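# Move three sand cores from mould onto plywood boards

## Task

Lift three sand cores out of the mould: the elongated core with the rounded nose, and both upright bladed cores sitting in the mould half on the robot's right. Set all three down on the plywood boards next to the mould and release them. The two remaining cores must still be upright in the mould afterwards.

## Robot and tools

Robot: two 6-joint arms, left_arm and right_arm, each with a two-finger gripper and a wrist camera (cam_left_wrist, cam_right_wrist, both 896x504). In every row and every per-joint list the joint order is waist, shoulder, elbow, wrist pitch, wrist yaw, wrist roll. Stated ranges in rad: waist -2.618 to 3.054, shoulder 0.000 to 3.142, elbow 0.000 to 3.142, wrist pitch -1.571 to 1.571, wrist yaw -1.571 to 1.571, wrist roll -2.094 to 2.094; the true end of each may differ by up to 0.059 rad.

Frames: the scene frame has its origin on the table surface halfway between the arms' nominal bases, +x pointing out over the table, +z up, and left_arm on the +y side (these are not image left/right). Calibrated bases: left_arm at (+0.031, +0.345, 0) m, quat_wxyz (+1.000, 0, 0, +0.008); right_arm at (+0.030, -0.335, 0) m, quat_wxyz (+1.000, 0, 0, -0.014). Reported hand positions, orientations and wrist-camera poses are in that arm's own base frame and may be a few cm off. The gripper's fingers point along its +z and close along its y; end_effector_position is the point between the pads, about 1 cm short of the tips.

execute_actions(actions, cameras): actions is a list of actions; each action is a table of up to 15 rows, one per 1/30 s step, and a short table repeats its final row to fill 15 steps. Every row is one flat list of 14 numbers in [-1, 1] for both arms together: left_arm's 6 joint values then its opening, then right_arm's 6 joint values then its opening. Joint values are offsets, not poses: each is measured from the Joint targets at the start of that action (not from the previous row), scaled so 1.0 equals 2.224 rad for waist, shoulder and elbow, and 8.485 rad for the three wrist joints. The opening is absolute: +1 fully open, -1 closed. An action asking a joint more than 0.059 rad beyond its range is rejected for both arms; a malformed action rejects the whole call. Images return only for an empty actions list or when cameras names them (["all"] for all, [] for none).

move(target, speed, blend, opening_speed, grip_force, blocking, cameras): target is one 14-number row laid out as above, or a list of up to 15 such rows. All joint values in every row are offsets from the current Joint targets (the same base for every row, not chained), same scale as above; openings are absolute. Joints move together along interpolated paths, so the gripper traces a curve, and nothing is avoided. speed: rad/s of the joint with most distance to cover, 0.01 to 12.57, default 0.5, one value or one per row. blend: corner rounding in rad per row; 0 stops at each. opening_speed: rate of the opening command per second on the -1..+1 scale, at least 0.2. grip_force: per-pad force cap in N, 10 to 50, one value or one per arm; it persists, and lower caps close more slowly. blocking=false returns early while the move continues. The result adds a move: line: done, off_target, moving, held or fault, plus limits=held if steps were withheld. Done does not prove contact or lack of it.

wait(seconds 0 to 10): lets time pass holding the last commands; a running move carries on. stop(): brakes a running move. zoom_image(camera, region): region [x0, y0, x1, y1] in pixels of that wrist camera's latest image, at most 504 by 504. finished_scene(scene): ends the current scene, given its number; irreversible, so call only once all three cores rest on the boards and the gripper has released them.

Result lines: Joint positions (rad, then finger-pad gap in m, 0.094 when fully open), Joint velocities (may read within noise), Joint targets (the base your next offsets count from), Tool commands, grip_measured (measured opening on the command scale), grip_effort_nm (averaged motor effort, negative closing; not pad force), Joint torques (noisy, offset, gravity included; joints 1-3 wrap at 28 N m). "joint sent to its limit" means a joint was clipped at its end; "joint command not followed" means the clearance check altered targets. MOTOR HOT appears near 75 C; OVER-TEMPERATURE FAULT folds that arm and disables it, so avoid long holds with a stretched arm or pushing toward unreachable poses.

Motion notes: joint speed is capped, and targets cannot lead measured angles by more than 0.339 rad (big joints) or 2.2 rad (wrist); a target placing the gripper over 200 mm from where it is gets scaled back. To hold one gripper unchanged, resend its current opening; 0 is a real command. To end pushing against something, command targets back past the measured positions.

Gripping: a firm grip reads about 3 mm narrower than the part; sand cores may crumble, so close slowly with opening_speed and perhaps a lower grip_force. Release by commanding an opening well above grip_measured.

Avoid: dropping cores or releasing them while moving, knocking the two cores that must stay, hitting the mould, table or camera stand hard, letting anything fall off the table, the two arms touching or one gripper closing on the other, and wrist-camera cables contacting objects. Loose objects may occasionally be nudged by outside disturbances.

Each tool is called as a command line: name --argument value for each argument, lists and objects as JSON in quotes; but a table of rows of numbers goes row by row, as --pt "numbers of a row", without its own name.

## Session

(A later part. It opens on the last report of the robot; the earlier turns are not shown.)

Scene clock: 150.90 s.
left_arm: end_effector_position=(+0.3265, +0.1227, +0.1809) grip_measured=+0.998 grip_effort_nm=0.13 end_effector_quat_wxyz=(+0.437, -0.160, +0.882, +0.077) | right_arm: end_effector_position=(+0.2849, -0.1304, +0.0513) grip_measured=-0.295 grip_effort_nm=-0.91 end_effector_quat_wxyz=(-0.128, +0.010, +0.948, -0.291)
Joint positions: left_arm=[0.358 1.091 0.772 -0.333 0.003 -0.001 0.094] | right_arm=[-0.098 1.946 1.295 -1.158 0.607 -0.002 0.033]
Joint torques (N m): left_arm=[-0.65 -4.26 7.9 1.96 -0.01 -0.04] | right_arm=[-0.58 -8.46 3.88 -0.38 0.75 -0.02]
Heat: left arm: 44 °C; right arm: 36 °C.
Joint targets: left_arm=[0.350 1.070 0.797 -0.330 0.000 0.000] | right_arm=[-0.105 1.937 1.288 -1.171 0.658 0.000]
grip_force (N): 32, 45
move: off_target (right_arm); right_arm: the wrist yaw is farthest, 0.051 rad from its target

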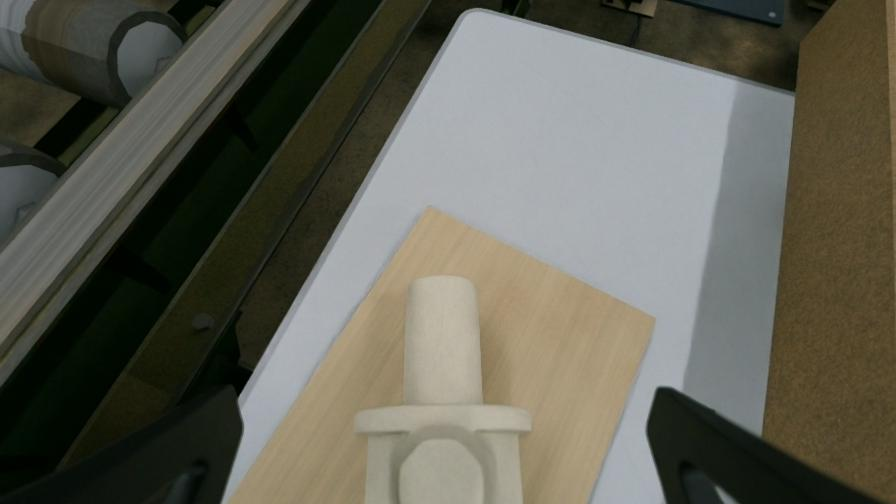

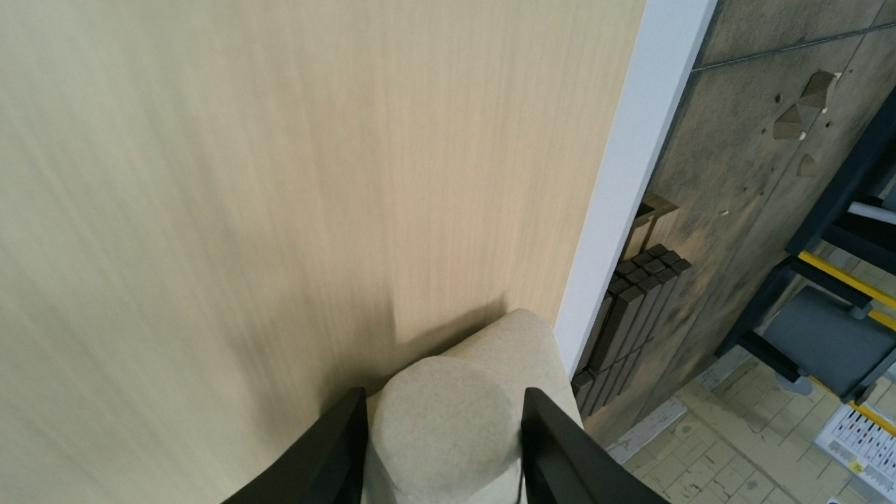

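move --target '[0,0,0,0,0,0,1,0,0.0018,-0.005,0.0015,0.003,0,-0.8]' --speed 0.1

move --target '[0,0,0,0,0,0,1,0,0,0,0,0,0,-0.05]' --opening_speed 0.2 --cameras '["cam_right_wrist"]'

Scene clock: 154.70 s.
left_arm: end_effector_position=(+0.3265, +0.1226, +0.1809) grip_measured=+0.998 grip_effort_nm=0.13 end_effector_quat_wxyz=(+0.437, -0.160, +0.882, +0.077) | right_arm: end_effector_position=(+0.2829, -0.1327, +0.0505) grip_measured=-0.295 grip_effort_nm=-0.91 end_effector_quat_wxyz=(-0.130, +0.008, +0.945, -0.298)
Joint positions: left_arm=[0.358 1.091 0.772 -0.333 0.003 -0.001 0.094] | right_arm=[-0.098 1.946 1.283 -1.15 0.624 -0.002 0.033]
Joint torques (N m): left_arm=[-0.53 -4.21 7.91 1.95 -0.01 -0.04] | right_arm=[-0.59 -8.09 3.93 -0.34 0.84 -0.02]
Heat: left arm: 43 °C; right arm: 36 °C.
Joint targets: left_arm=[0.350 1.070 0.797 -0.330 0.000 0.000] | right_arm=[-0.105 1.941 1.277 -1.159 0.683 0.000]
grip_force (N): 32, 45
move: off_target (right_arm); right_arm: the wrist yaw is farthest, 0.060 rad from its target

Scene clock: 158.67 s.
left_arm: end_effector_position=(+0.3265, +0.1226, +0.1809) grip_measured=+0.998 grip_effort_nm=0.13 end_effector_quat_wxyz=(+0.437, -0.160, +0.882, +0.077) | right_arm: end_effector_position=(+0.2831, -0.1372, +0.0536) grip_measured=-0.053 grip_effort_nm=0.18 end_effector_quat_wxyz=(-0.131, +0.006, +0.941, -0.313)
Joint positions: left_arm=[0.358 1.091 0.772 -0.333 0.003 -0.001 0.094] | right_arm=[-0.098 1.946 1.283 -1.15 0.655 -0.002 0.044]
Joint torques (N m): left_arm=[-0.53 -4.25 7.97 1.96 -0.01 -0.04] | right_arm=[-0.58 -8.1 3.95 -0.34 0.55 -0.02]
Heat: left arm: 43 °C; right arm: 36 °C.
Joint targets: left_arm=[0.350 1.070 0.797 -0.330 0.000 0.000] | right_arm=[-0.105 1.941 1.277 -1.159 0.683 0.000]
grip_force (N): 32, 45
move: done
Images, in order (width x height): cam_right_wrist 896x504.

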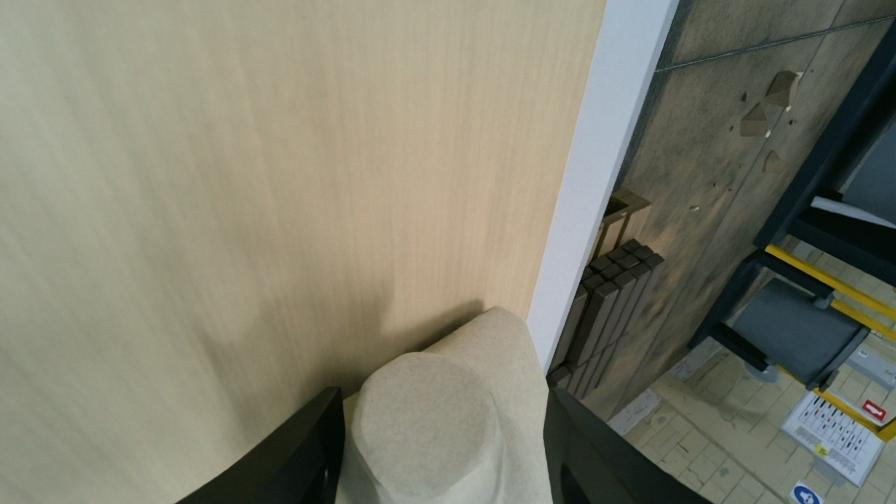

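move --target '[-0.4501,-0.0764,0.1362,-0.02,0.0354,0,1,0.0674,-0.0124,0.1038,-0.0304,0,0,-0.05]' --speed 0.6 --cameras '["all"]'

zoom_image --camera "cam_left_wrist" --region '[500, 100, 780, 320]'

Scene clock: 166.90 s.
left_arm: end_effector_position=(+0.2252, -0.2325, +0.3472) grip_measured=+0.998 grip_effort_nm=0.12 end_effector_quat_wxyz=(+0.507, +0.334, +0.738, -0.294) | right_arm: end_effector_position=(+0.3048, -0.0984, +0.1049) grip_measured=-0.053 grip_effort_nm=0.18 end_effector_quat_wxyz=(-0.133, -0.067, +0.934, -0.325)
Joint positions: left_arm=[-0.644 0.911 1.077 -0.499 0.29 -0.001 0.094] | right_arm=[0.039 1.946 1.481 -1.4 0.665 -0.002 0.044]
Joint torques (N m): left_arm=[-0.47 -1.85 7.53 2.14 0.21 -0.03] | right_arm=[0.54 -10.63 6.75 -0.46 0.45 -0.02]
Heat: left arm: 42 °C; right arm: 36 °C.
Joint targets: left_arm=[-0.651 0.900 1.100 -0.500 0.300 0.000] | right_arm=[0.045 1.913 1.508 -1.416 0.683 0.000]
grip_force (N): 32, 45
move: done

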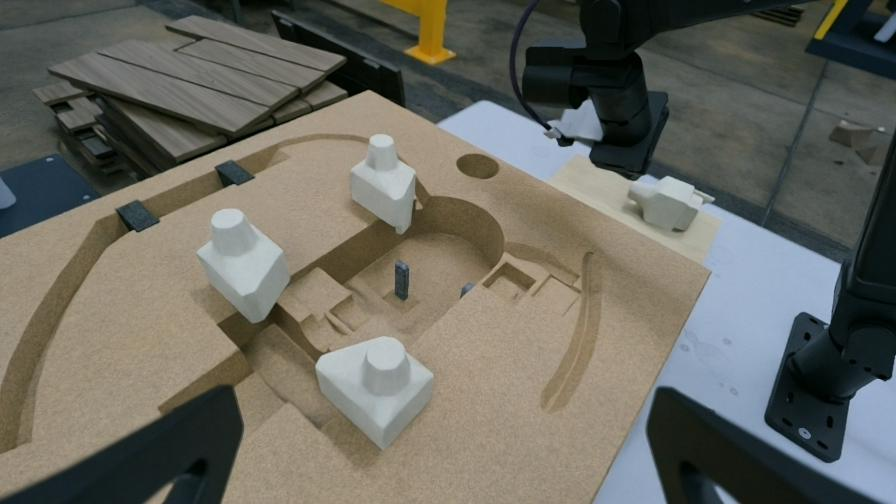

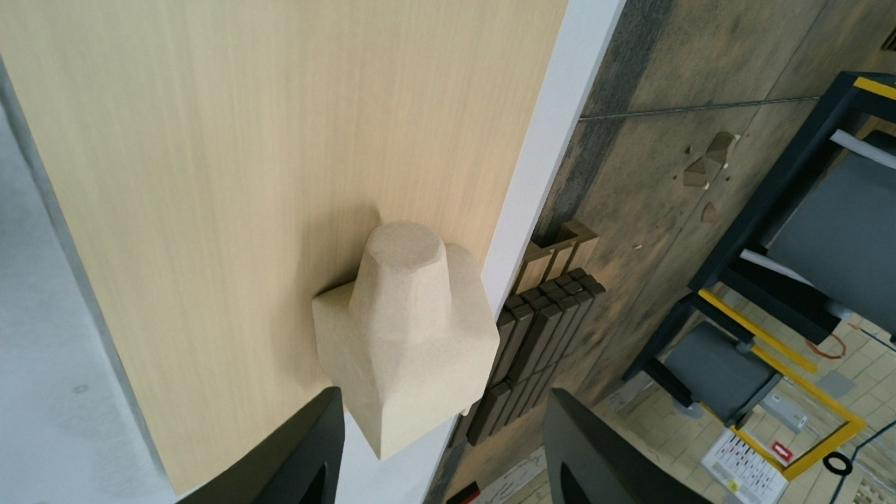

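Scaled by 1.800.

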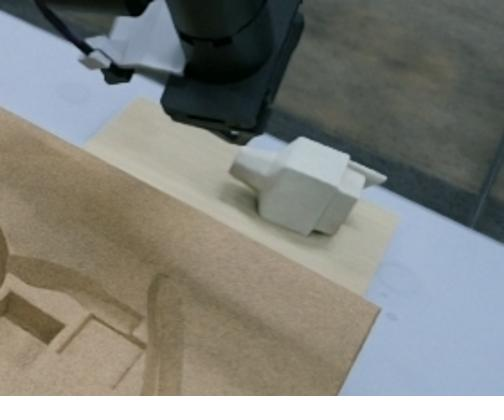

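move --pt "0 0 0 0 0 0 1 0.0022 -0.2082 -0.071 0.0726 -0.0569 -0.0118 -0.05" --pt "0 0 0 0 0 0 1 -0.0405 -0.0665 -0.1362 0.1675 -0.1883 -0.0572 1" --speed 0.8 --blend '[0.15,0]' --cameras '["all"]'

Scene clock: 182.97 s.
left_arm: end_effector_position=(+0.2252, -0.2325, +0.3471) grip_measured=+0.998 grip_effort_nm=0.12 end_effector_quat_wxyz=(+0.507, +0.334, +0.738, -0.294) | right_arm: end_effector_position=(+0.4695, +0.1240, +0.2040) grip_measured=+0.997 grip_effort_nm=0.18 end_effector_quat_wxyz=(+0.516, -0.374, +0.727, +0.257)
Joint positions: left_arm=[-0.644 0.911 1.077 -0.499 0.29 -0.001 0.094] | right_arm=[-0.038 1.758 1.214 -0.021 -0.894 -0.473 0.094]
Joint torques (N m): left_arm=[-0.47 -1.87 7.51 2.14 0.21 -0.06] | right_arm=[-0.66 -7.19 5.3 1.46 -0.42 -0.18]
Heat: left arm: 41 °C; right arm: 36 °C.
Joint targets: left_arm=[-0.651 0.900 1.100 -0.500 0.300 0.000] | right_arm=[-0.045 1.765 1.205 0.005 -0.914 -0.486]
grip_force (N): 32, 45
move: done

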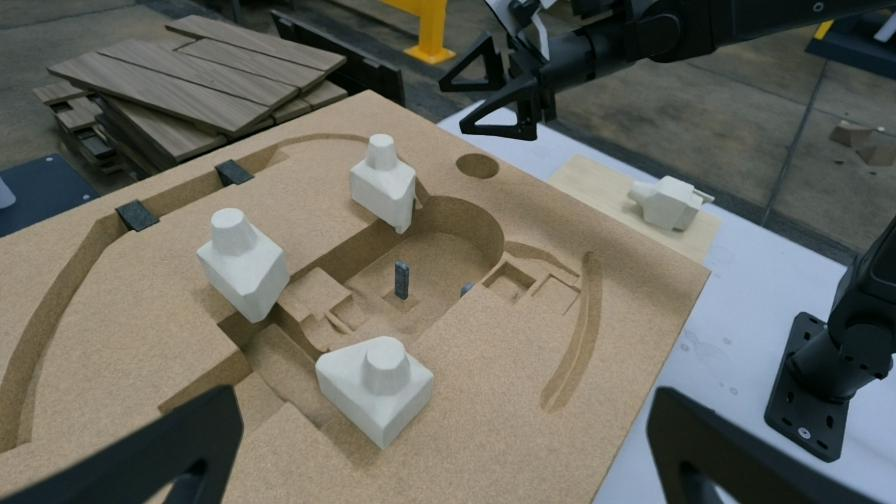

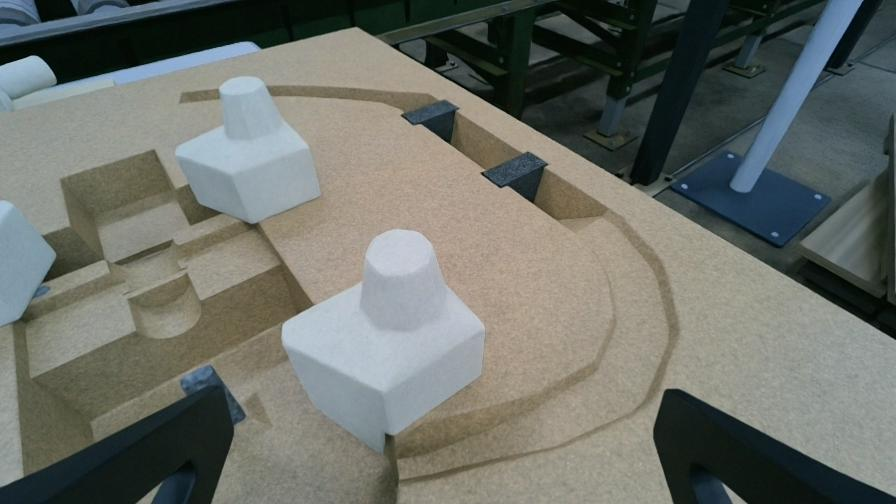

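move --target '[0,0,0,0,0,0,1,0.0778,0.1407,0.1201,0.0086,0,0,1]' --speed 0.3 --cameras '["all"]'

Scene clock: 191.60 s.
left_arm: end_effector_position=(+0.2252, -0.2325, +0.3471) grip_measured=+0.998 grip_effort_nm=0.12 end_effector_quat_wxyz=(+0.507, +0.334, +0.738, -0.294) | right_arm: end_effector_position=(+0.5101, +0.2075, +0.1546) grip_measured=+0.997 grip_effort_nm=0.18 end_effector_quat_wxyz=(+0.488, -0.431, +0.697, +0.301)
Joint positions: left_arm=[-0.644 0.911 1.077 -0.499 0.29 -0.001 0.094] | right_arm=[0.126 2.067 1.437 0.051 -0.896 -0.473 0.094]
Joint torques (N m): left_arm=[-0.47 -1.91 7.45 2.15 0.21 -0.03] | right_arm=[0.14 -9.13 8.62 1.43 -0.41 -0.17]
Heat: left arm: 41 °C; right arm: 37 °C.
Joint targets: left_arm=[-0.651 0.900 1.100 -0.500 0.300 0.000] | right_arm=[0.128 2.078 1.472 0.078 -0.915 -0.485]
grip_force (N): 32, 45
move: done

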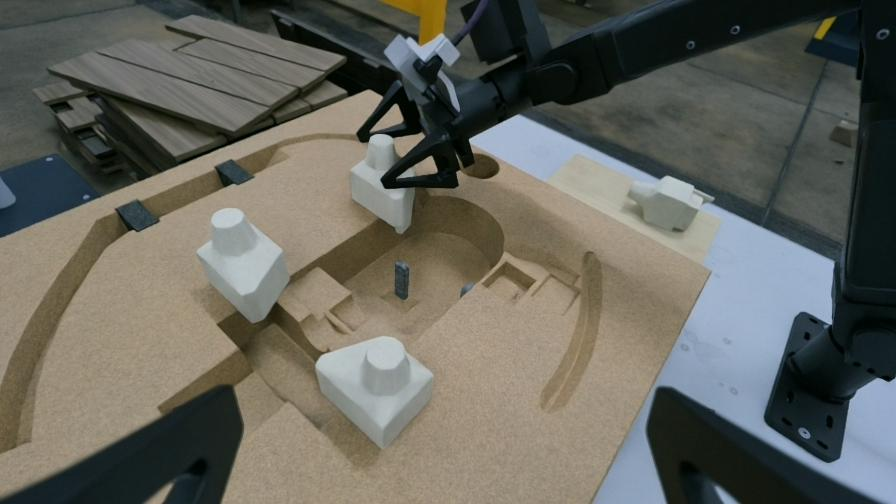

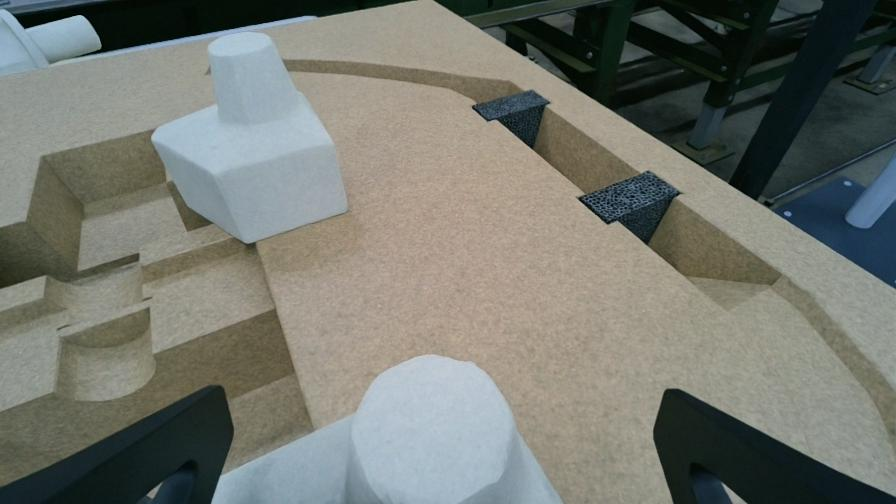

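move --target '[0,0,0,0,0,0,1,0,0,0,0,0,0,-0.8]' --opening_speed 0.6 --cameras '["cam_right_wrist"]'

Scene clock: 197.57 s.
left_arm: end_effector_position=(+0.2252, -0.2325, +0.3471) grip_measured=+0.998 grip_effort_nm=0.12 end_effector_quat_wxyz=(+0.507, +0.334, +0.738, -0.294) | right_arm: end_effector_position=(+0.5100, +0.2081, +0.1562) grip_measured=-0.235 grip_effort_nm=-0.91 end_effector_quat_wxyz=(+0.491, -0.434, +0.693, +0.301)
Joint positions: left_arm=[-0.644 0.911 1.077 -0.499 0.29 -0.001 0.094] | right_arm=[0.126 2.067 1.438 0.055 -0.902 -0.478 0.036]
Joint torques (N m): left_arm=[-0.47 -1.94 7.47 2.14 0.19 -0.04] | right_arm=[0.2 -9.11 8.51 1.42 -0.35 -0.12]
Heat: left arm: 40 °C; right arm: 38 °C.
Joint targets: left_arm=[-0.651 0.900 1.100 -0.500 0.300 0.000] | right_arm=[0.128 2.078 1.472 0.078 -0.915 -0.486]
grip_force (N): 32, 45
move: done
Images, in order (width x height): cam_right_wrist 896x504.

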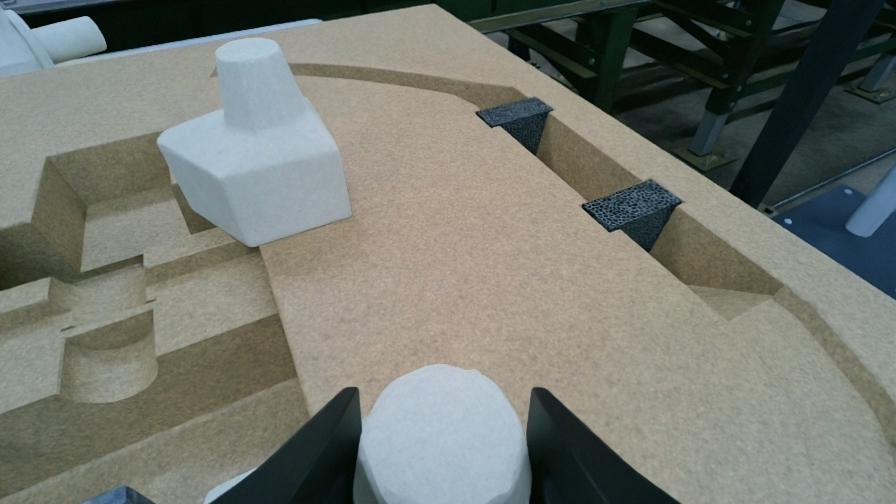

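move --pt "0 0 0 0 0 0 1 0 -0.045 0.0652 -0.0153 -0.003 0 -0.8" --pt "0 0 0 0 0 0 1 0 -0.0674 0.1619 -0.0412 -0.0035 0 -0.8" --speed 0.15 --blend '[0.04,0]' --cameras '["all"]'

Scene clock: 204.87 s.
left_arm: end_effector_position=(+0.2252, -0.2325, +0.3470) grip_measured=+0.998 grip_effort_nm=0.12 end_effector_quat_wxyz=(+0.507, +0.334, +0.738, -0.294) | right_arm: end_effector_position=(+0.5149, +0.2089, +0.2780) grip_measured=-0.236 grip_effort_nm=-0.91 end_effector_quat_wxyz=(+0.511, -0.441, +0.678, +0.293)
Joint positions: left_arm=[-0.644 0.911 1.077 -0.5 0.29 -0.001 0.094] | right_arm=[0.126 1.988 1.781 -0.312 -0.904 -0.478 0.036]
Joint torques (N m): left_arm=[-0.58 -1.91 7.47 2.15 0.21 -0.04] | right_arm=[0.21 -14.69 10.26 1.64 -0.61 -0.11]
Heat: left arm: 40 °C; right arm: 40 °C.
Joint targets: left_arm=[-0.651 0.900 1.100 -0.500 0.300 0.000] | right_arm=[0.128 1.928 1.832 -0.272 -0.944 -0.486]
grip_force (N): 32, 45
move: off_target (right_arm); right_arm: the shoulder is farthest, 0.060 rad from its target

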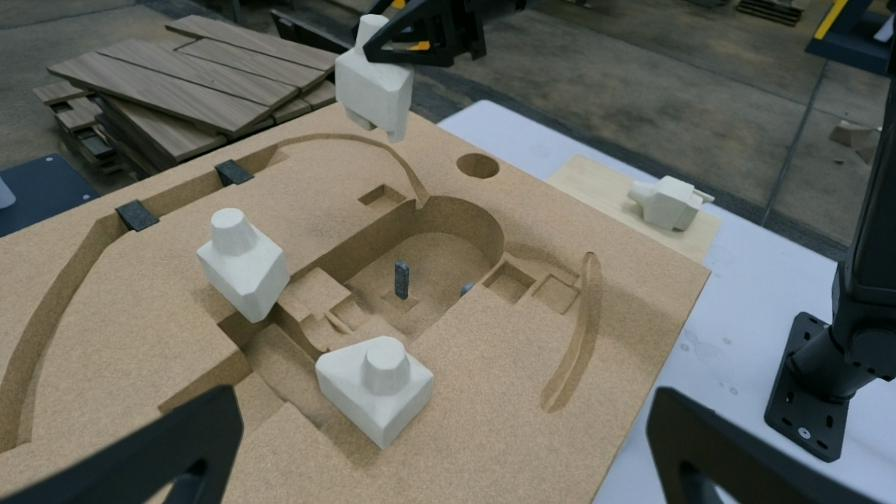

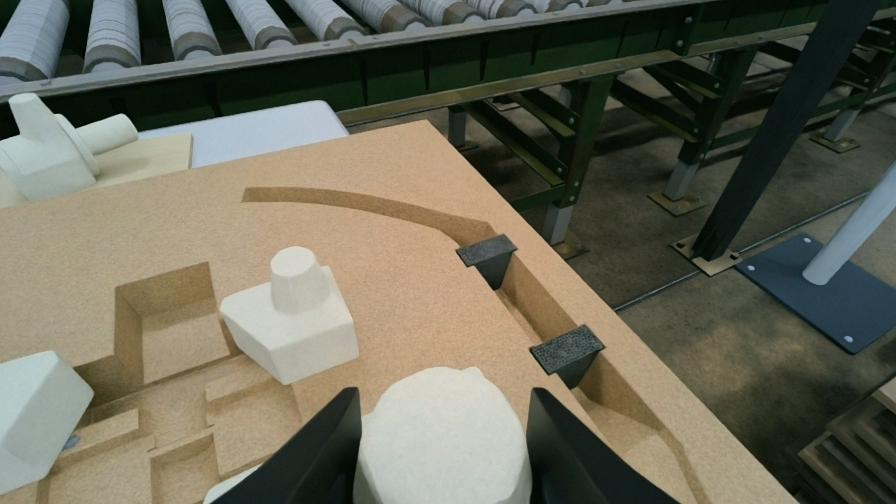

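move --pt "0 0 0 0 0 0 1 -0.0306 -0.116 -0.0189 -0.0693 0.1054 0.0431 -0.8" --pt "0 0 0 0 0 0 1 -0.0598 0.1326 0.1093 -0.1424 0.2002 0.0573 -0.8" --speed 0.45 --blend '[0.12,0]' --cameras '["all"]'

zoom_image --camera "cam_left_wrist" --region '[520, 80, 740, 260]'

Scene clock: 223.43 s.
left_arm: end_effector_position=(+0.2252, -0.2325, +0.3470) grip_measured=+0.998 grip_effort_nm=0.12 end_effector_quat_wxyz=(+0.507, +0.334, +0.738, -0.294) | right_arm: end_effector_position=(+0.4192, -0.1147, +0.1327) grip_measured=-0.237 grip_effort_nm=-0.91 end_effector_quat_wxyz=(-0.030, -0.012, +0.939, -0.343)
Joint positions: left_arm=[-0.644 0.911 1.077 -0.5 0.29 -0.001 0.094] | right_arm=[0.001 2.226 2.036 -1.446 0.7 0 0.036]
Joint torques (N m): left_arm=[-0.46 -1.94 7.39 2.15 0.2 -0.05] | right_arm=[-0.49 -10.54 8.16 -0.31 0.84 -0.06]
Heat: left arm: 40 °C; right arm: 48 °C.
Joint targets: left_arm=[-0.651 0.900 1.100 -0.500 0.300 0.000] | right_arm=[-0.005 2.223 2.075 -1.480 0.754 0.001]
grip_force (N): 32, 45
move: off_target (right_arm); right_arm: the wrist yaw is farthest, 0.055 rad from its target

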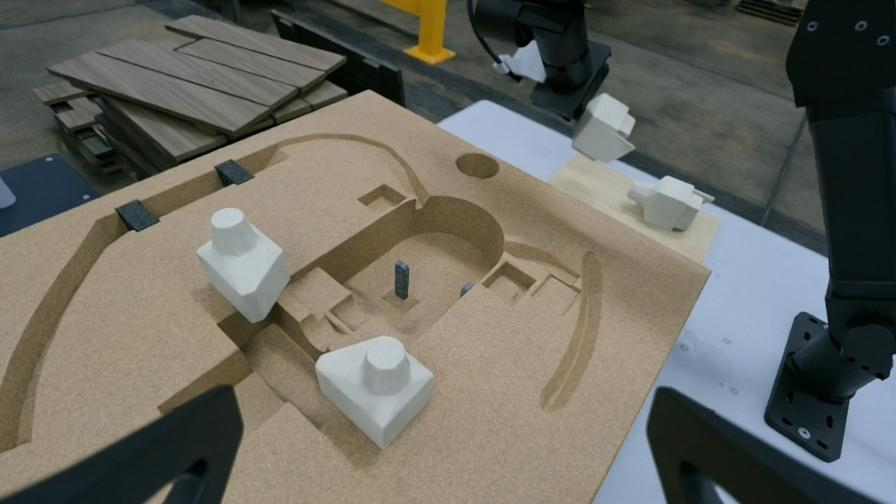

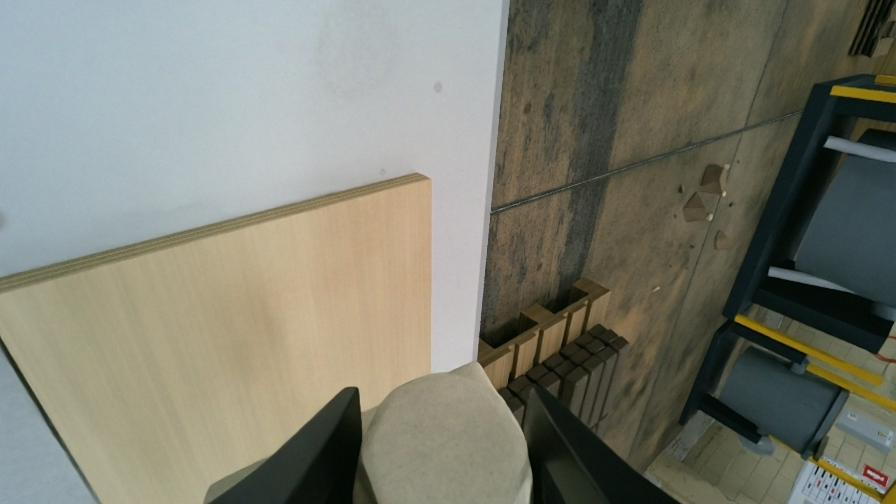

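Scaled by 2.291.

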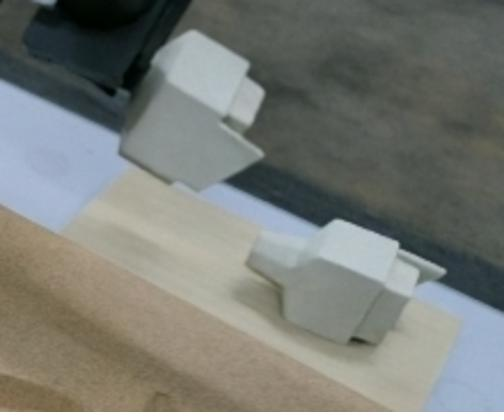

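move --target '[0,0,0,0,0,0,1,0,0.0621,-0.0157,0.0055,0,0,-0.8]' --speed 0.15 --cameras '["all"]'

zoom_image --camera "cam_left_wrist" --region '[520, 80, 740, 260]'

Scene clock: 229.93 s.
left_arm: end_effector_position=(+0.2252, -0.2325, +0.3470) grip_measured=+0.998 grip_effort_nm=0.12 end_effector_quat_wxyz=(+0.507, +0.334, +0.738, -0.294) | right_arm: end_effector_position=(+0.4223, -0.1151, +0.0780) grip_measured=-0.237 grip_effort_nm=-0.91 end_effector_quat_wxyz=(-0.083, -0.031, +0.935, -0.343)
Joint positions: left_arm=[-0.644 0.911 1.077 -0.5 0.29 -0.001 0.094] | right_arm=[0.001 2.362 2.036 -1.422 0.702 0.001 0.036]
Joint torques (N m): left_arm=[-0.49 -1.94 7.45 2.16 0.22 -0.06] | right_arm=[-0.55 -10.97 5.15 -0.27 0.8 -0.03]
Heat: left arm: 40 °C; right arm: 45 °C.
Joint targets: left_arm=[-0.651 0.900 1.100 -0.500 0.300 0.000] | right_arm=[-0.005 2.361 2.040 -1.433 0.754 0.001]
grip_force (N): 32, 45
move: off_target (right_arm); right_arm: the wrist yaw is farthest, 0.052 rad from its target

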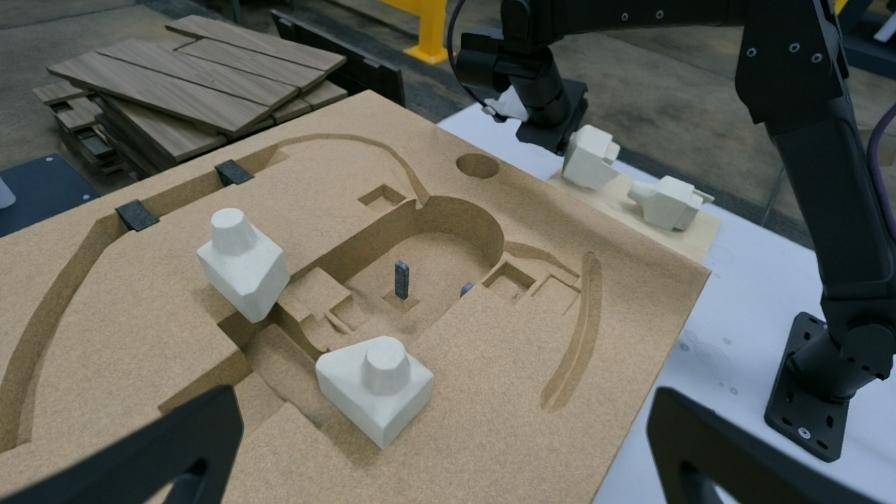

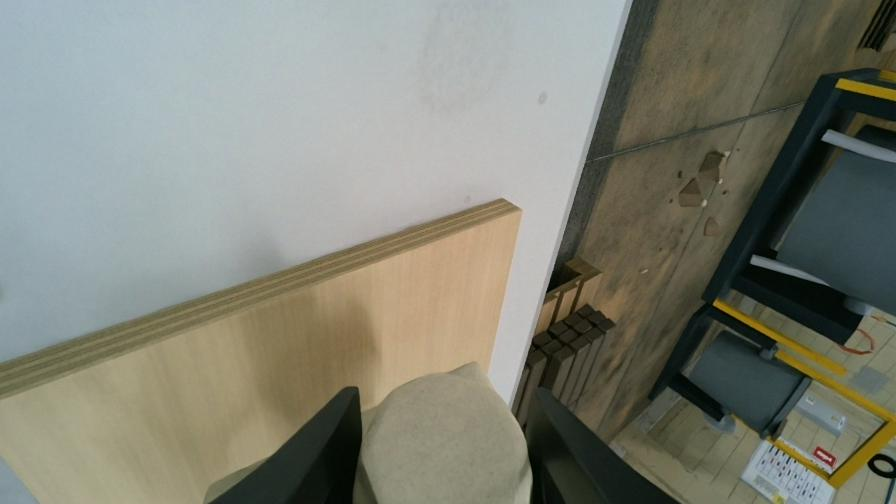

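Scaled by 2.291.

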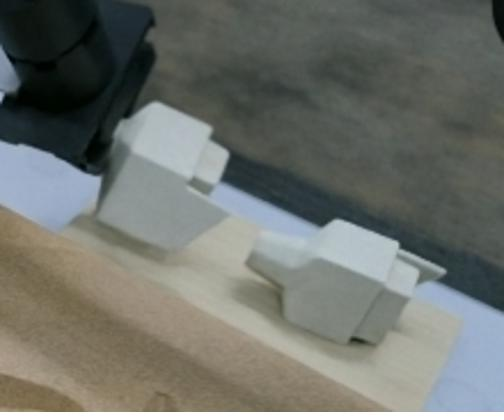

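move --target '[0,0,0,0,0,0,1,0,0.0023,-0.0174,0.0042,0,0,-0.8]' --speed 0.1

move --target '[0,0,0,0,0,0,1,0,0.0012,-0.0087,0.0021,0,0,-0.8]' --speed 0.1 --cameras '["all"]'

zoom_image --camera "cam_left_wrist" --region '[520, 80, 740, 260]'

Scene clock: 236.67 s.
left_arm: end_effector_position=(+0.2252, -0.2325, +0.3470) grip_measured=+0.998 grip_effort_nm=0.12 end_effector_quat_wxyz=(+0.507, +0.334, +0.738, -0.294) | right_arm: end_effector_position=(+0.4223, -0.1152, +0.0701) grip_measured=-0.237 grip_effort_nm=-0.91 end_effector_quat_wxyz=(-0.081, -0.030, +0.935, -0.343)
Joint positions: left_arm=[-0.644 0.911 1.077 -0.5 0.29 -0.001 0.094] | right_arm=[0.001 2.362 2.005 -1.387 0.703 0.001 0.036]
Joint torques (N m): left_arm=[-0.36 -1.87 7.49 2.15 0.22 -0.04] | right_arm=[-0.54 -10.59 4.57 -0.29 0.8 -0.04]
Heat: left arm: 40 °C; right arm: 44 °C.
Joint targets: left_arm=[-0.651 0.900 1.100 -0.500 0.300 0.000] | right_arm=[-0.005 2.367 2.002 -1.398 0.754 0.001]
grip_force (N): 32, 45
move: off_target (right_arm); right_arm: the wrist yaw is farthest, 0.051 rad from its target

Scene clock: 237.53 s.
left_arm: end_effector_position=(+0.2252, -0.2325, +0.3470) grip_measured=+0.998 grip_effort_nm=0.12 end_effector_quat_wxyz=(+0.507, +0.334, +0.738, -0.294) | right_arm: end_effector_position=(+0.4215, -0.1152, +0.0655) grip_measured=-0.237 grip_effort_nm=-0.91 end_effector_quat_wxyz=(-0.082, -0.030, +0.935, -0.343)
Joint positions: left_arm=[-0.644 0.911 1.077 -0.5 0.29 -0.001 0.094] | right_arm=[0.001 2.362 1.987 -1.37 0.703 0.001 0.036]
Joint torques (N m): left_arm=[-0.47 -1.94 7.49 2.16 0.21 -0.03] | right_arm=[-0.53 -10.37 4.53 -0.26 0.8 -0.05]
Heat: left arm: 40 °C; right arm: 44 °C.
Joint targets: left_arm=[-0.651 0.900 1.100 -0.500 0.300 0.000] | right_arm=[-0.005 2.369 1.983 -1.380 0.754 0.001]
grip_force (N): 32, 45
move: off_target (right_arm); right_arm: the wrist yaw is farthest, 0.051 rad from its target

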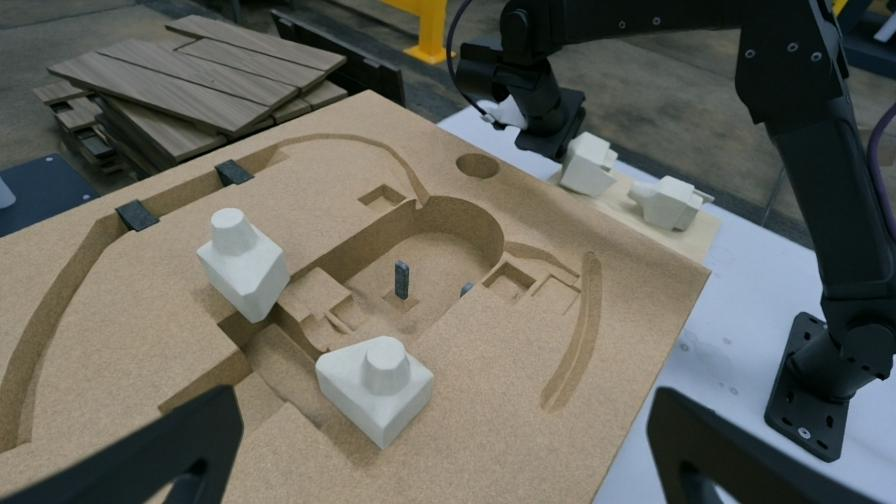

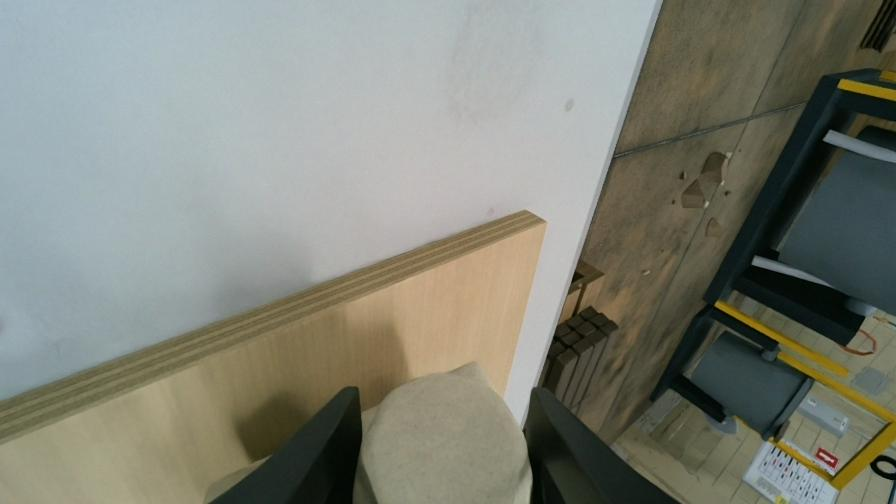

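Scaled by 2.291.

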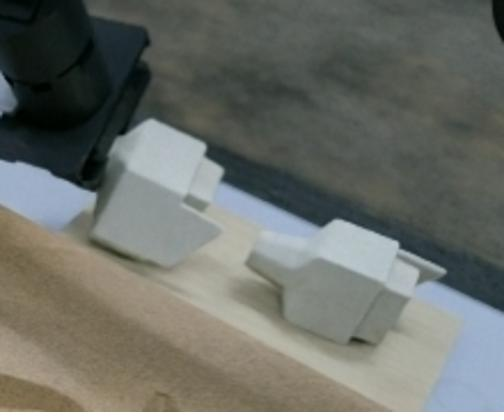

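move --target '[0,0,0,0,0,0,1,0,0.0016,-0.0116,0.0033,0,0,-0.8]' --speed 0.1

move --target '[0,0,0,0,0,0,1,0,0.001,-0.0065,0.0019,0,0,-0.8]' --speed 0.08 --cameras '["all"]'

zoom_image --camera "cam_left_wrist" --region '[520, 80, 740, 260]'

Scene clock: 242.03 s.
left_arm: end_effector_position=(+0.2252, -0.2325, +0.3470) grip_measured=+0.998 grip_effort_nm=0.12 end_effector_quat_wxyz=(+0.507, +0.334, +0.738, -0.294) | right_arm: end_effector_position=(+0.4200, -0.1157, +0.0583) grip_measured=-0.237 grip_effort_nm=-0.91 end_effector_quat_wxyz=(-0.085, -0.032, +0.934, -0.345)
Joint positions: left_arm=[-0.644 0.911 1.077 -0.5 0.29 -0.001 0.094] | right_arm=[0.001 2.367 1.964 -1.349 0.707 0.001 0.036]
Joint torques (N m): left_arm=[-0.49 -1.98 7.46 2.14 0.2 -0.03] | right_arm=[-0.55 -10.47 4.26 -0.2 0.76 -0.04]
Heat: left arm: 41 °C; right arm: 43 °C.
Joint targets: left_arm=[-0.651 0.900 1.100 -0.500 0.300 0.000] | right_arm=[-0.005 2.373 1.957 -1.352 0.755 0.001]
grip_force (N): 32, 45
move: off_target (right_arm); right_arm: the wrist yaw is farthest, 0.047 rad from its target

Scene clock: 242.73 s.
left_arm: end_effector_position=(+0.2252, -0.2325, +0.3470) grip_measured=+0.998 grip_effort_nm=0.12 end_effector_quat_wxyz=(+0.507, +0.334, +0.738, -0.294) | right_arm: end_effector_position=(+0.4199, -0.1168, +0.0565) grip_measured=-0.237 grip_effort_nm=-0.91 end_effector_quat_wxyz=(-0.084, -0.032, +0.933, -0.349)
Joint positions: left_arm=[-0.644 0.911 1.077 -0.5 0.29 -0.001 0.094] | right_arm=[0.001 2.367 1.953 -1.337 0.715 0.001 0.036]
Joint torques (N m): left_arm=[-0.43 -1.96 7.43 2.15 0.2 -0.04] | right_arm=[-0.53 -10.32 4.04 -0.15 0.69 -0.03]
Heat: left arm: 41 °C; right arm: 43 °C.
Joint targets: left_arm=[-0.651 0.900 1.100 -0.500 0.300 0.000] | right_arm=[-0.005 2.375 1.942 -1.336 0.755 0.001]
grip_force (N): 32, 45
move: off_target (right_arm); right_arm: the wrist yaw is farthest, 0.040 rad from its target

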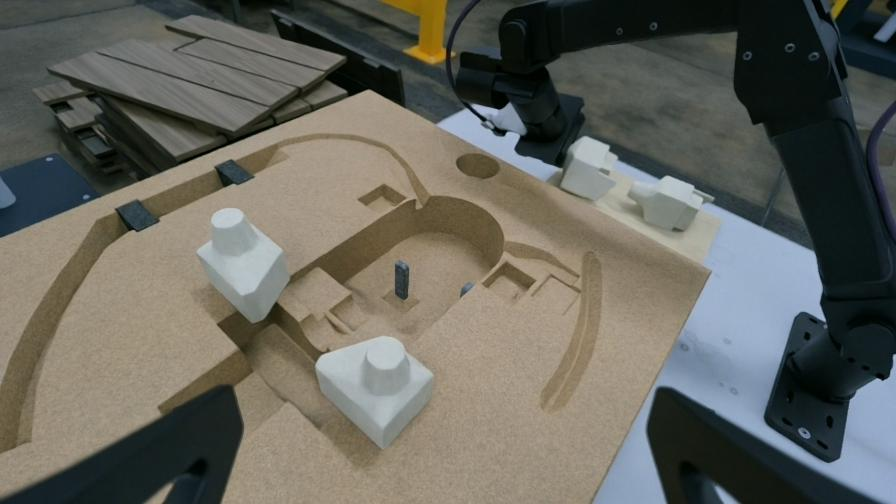

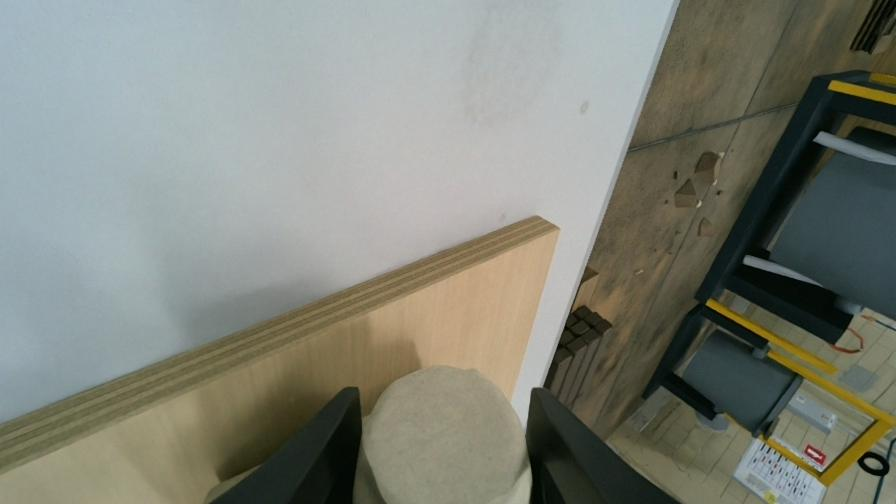

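Scaled by 2.291.

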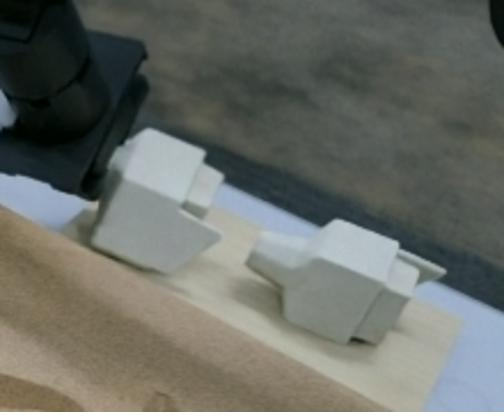

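move --target '[0,0,0,0,0,0,1,0.002,0.001,-0.0075,0.0022,0.005,0,-0.8]' --speed 0.08

move --target '[0,0,0,0,0,0,1,0.002,0.001,-0.0075,0.0022,0.005,0,-0.8]' --speed 0.08 --cameras '["all"]'

zoom_image --camera "cam_left_wrist" --region '[520, 80, 740, 260]'

Scene clock: 247.03 s.
left_arm: end_effector_position=(+0.2252, -0.2325, +0.3470) grip_measured=+0.998 grip_effort_nm=0.12 end_effector_quat_wxyz=(+0.507, +0.334, +0.738, -0.294) | right_arm: end_effector_position=(+0.4175, -0.1215, +0.0563) grip_measured=-0.237 grip_effort_nm=-0.91 end_effector_quat_wxyz=(-0.089, -0.035, +0.926, -0.364)
Joint positions: left_arm=[-0.644 0.911 1.077 -0.5 0.29 -0.001 0.094] | right_arm=[0.001 2.367 1.933 -1.33 0.75 0.001 0.036]
Joint torques (N m): left_arm=[-0.5 -1.92 7.42 2.14 0.21 -0.07] | right_arm=[-0.14 -10.11 4.16 -0.07 0.74 -0.04]
Heat: left arm: 41 °C; right arm: 42 °C.
Joint targets: left_arm=[-0.651 0.900 1.100 -0.500 0.300 0.000] | right_arm=[0.000 2.377 1.925 -1.317 0.797 0.001]
grip_force (N): 32, 45
move: off_target (right_arm); right_arm: the wrist yaw is farthest, 0.048 rad from its target

Scene clock: 247.97 s.
left_arm: end_effector_position=(+0.2252, -0.2325, +0.3470) grip_measured=+0.998 grip_effort_nm=0.12 end_effector_quat_wxyz=(+0.507, +0.334, +0.738, -0.294) | right_arm: end_effector_position=(+0.4171, -0.1269, +0.0573) grip_measured=-0.237 grip_effort_nm=-0.91 end_effector_quat_wxyz=(-0.090, -0.038, +0.918, -0.384)
Joint positions: left_arm=[-0.644 0.911 1.077 -0.5 0.29 -0.001 0.094] | right_arm=[0.001 2.367 1.916 -1.315 0.791 0.001 0.036]
Joint torques (N m): left_arm=[-0.44 -1.91 7.58 2.13 0.21 -0.03] | right_arm=[0.24 -9.94 4.23 -0.02 0.82 -0.04]
Heat: left arm: 41 °C; right arm: 42 °C.
Joint targets: left_arm=[-0.651 0.900 1.100 -0.500 0.300 0.000] | right_arm=[0.004 2.380 1.909 -1.299 0.839 0.001]
grip_force (N): 32, 45
move: off_target (right_arm); right_arm: the wrist yaw is farthest, 0.048 rad from its target

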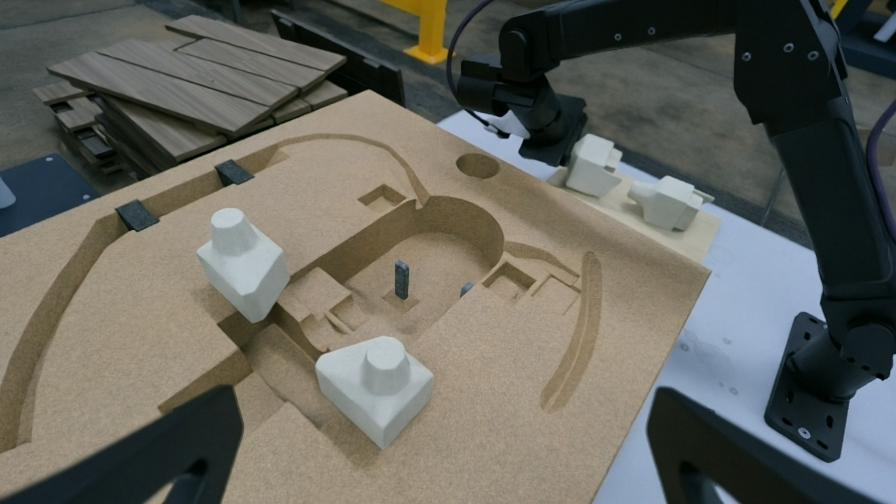

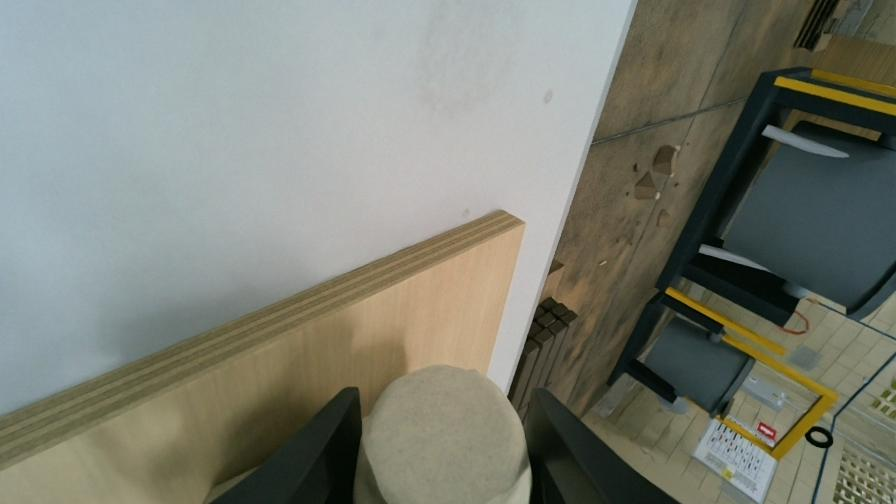

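Scaled by 2.291.

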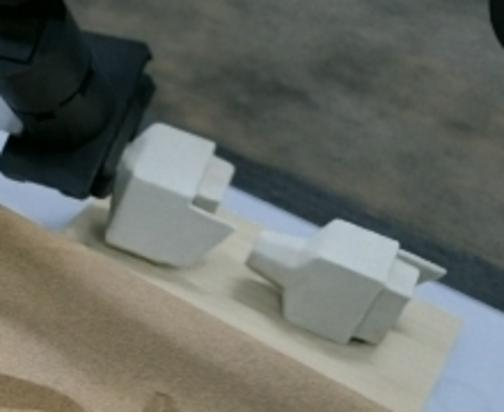

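move --target '[0,0,0,0,0,0,1,0.0,0.0015,-0.009,0.0025,0.002,0,-0.8]' --speed 0.08 --cameras '["cam_right_wrist"]'

Scene clock: 252.30 s.
left_arm: end_effector_position=(+0.2252, -0.2325, +0.3470) grip_measured=+0.998 grip_effort_nm=0.12 end_effector_quat_wxyz=(+0.507, +0.334, +0.738, -0.294) | right_arm: end_effector_position=(+0.4172, -0.1298, +0.0559) grip_measured=-0.237 grip_effort_nm=-0.91 end_effector_quat_wxyz=(-0.088, -0.038, +0.914, -0.394)
Joint positions: left_arm=[-0.644 0.911 1.077 -0.5 0.29 -0.001 0.094] | right_arm=[0.001 2.367 1.899 -1.295 0.815 0.001 0.036]
Joint torques (N m): left_arm=[-0.5 -1.92 7.42 2.14 0.22 -0.06] | right_arm=[0.23 -9.68 3.93 -0.02 0.73 -0.03]
Heat: left arm: 41 °C; right arm: 41 °C.
Joint targets: left_arm=[-0.651 0.900 1.100 -0.500 0.300 0.000] | right_arm=[0.004 2.383 1.889 -1.277 0.856 0.001]
grip_force (N): 32, 45
move: off_target (right_arm); right_arm: the wrist yaw is farthest, 0.041 rad from its target
Images, in order (width x height): cam_right_wrist 896x504.

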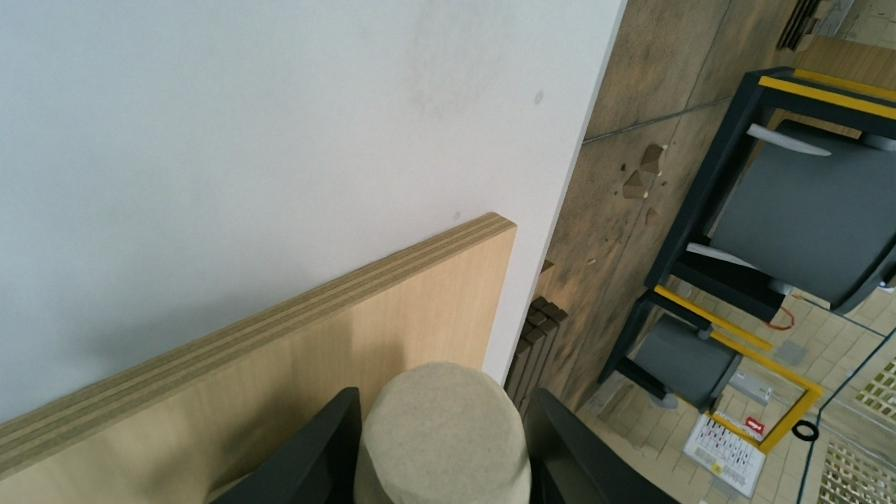

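move --target '[0,0,0,0,0,0,1,0,0,0,0,0,0,0.0]' --opening_speed 0.2 --cameras '["all"]'

zoom_image --camera "cam_left_wrist" --region '[520, 80, 740, 260]'

Scene clock: 258.73 s.
left_arm: end_effector_position=(+0.2252, -0.2325, +0.3470) grip_measured=+0.998 grip_effort_nm=0.12 end_effector_quat_wxyz=(+0.507, +0.334, +0.738, -0.294) | right_arm: end_effector_position=(+0.4187, -0.1323, +0.0570) grip_measured=-0.003 grip_effort_nm=0.19 end_effector_quat_wxyz=(-0.086, -0.039, +0.910, -0.404)
Joint positions: left_arm=[-0.644 0.911 1.077 -0.5 0.29 -0.001 0.094] | right_arm=[0.001 2.371 1.899 -1.289 0.835 0 0.047]
Joint torques (N m): left_arm=[-0.5 -1.91 7.41 2.15 0.2 -0.04] | right_arm=[0.23 -9.94 3.97 -0.06 0.55 -0.03]
Heat: left arm: 41 °C; right arm: 41 °C.
Joint targets: left_arm=[-0.651 0.900 1.100 -0.500 0.300 0.000] | right_arm=[0.004 2.383 1.889 -1.277 0.856 0.001]
grip_force (N): 32, 45
move: done

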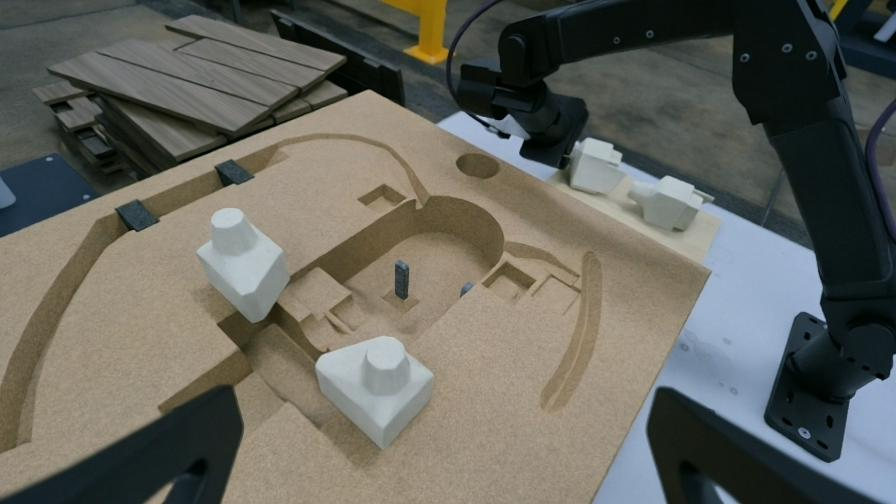

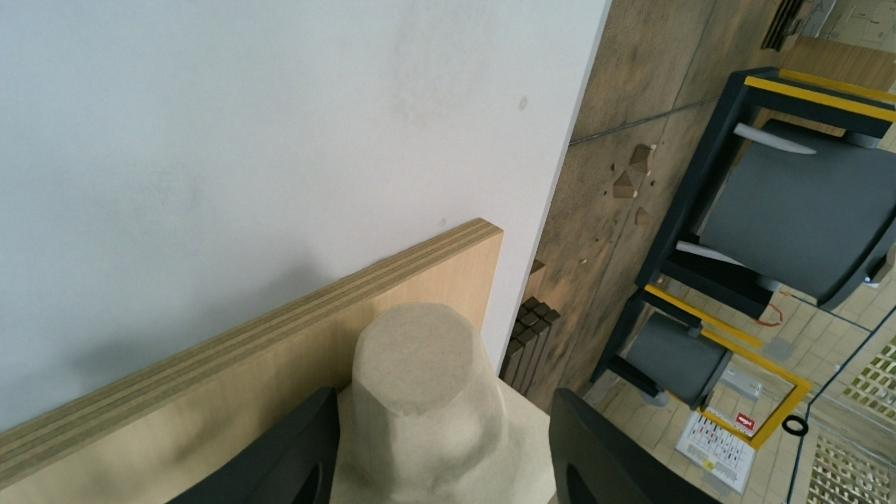

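Scaled by 2.291.

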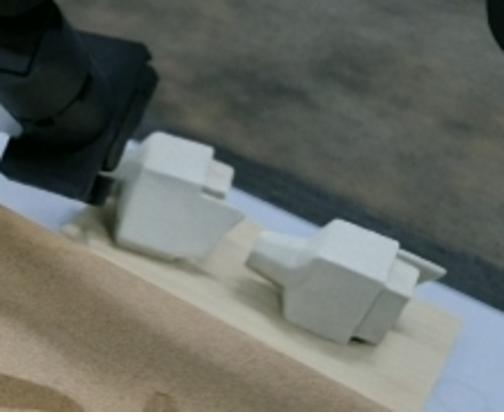

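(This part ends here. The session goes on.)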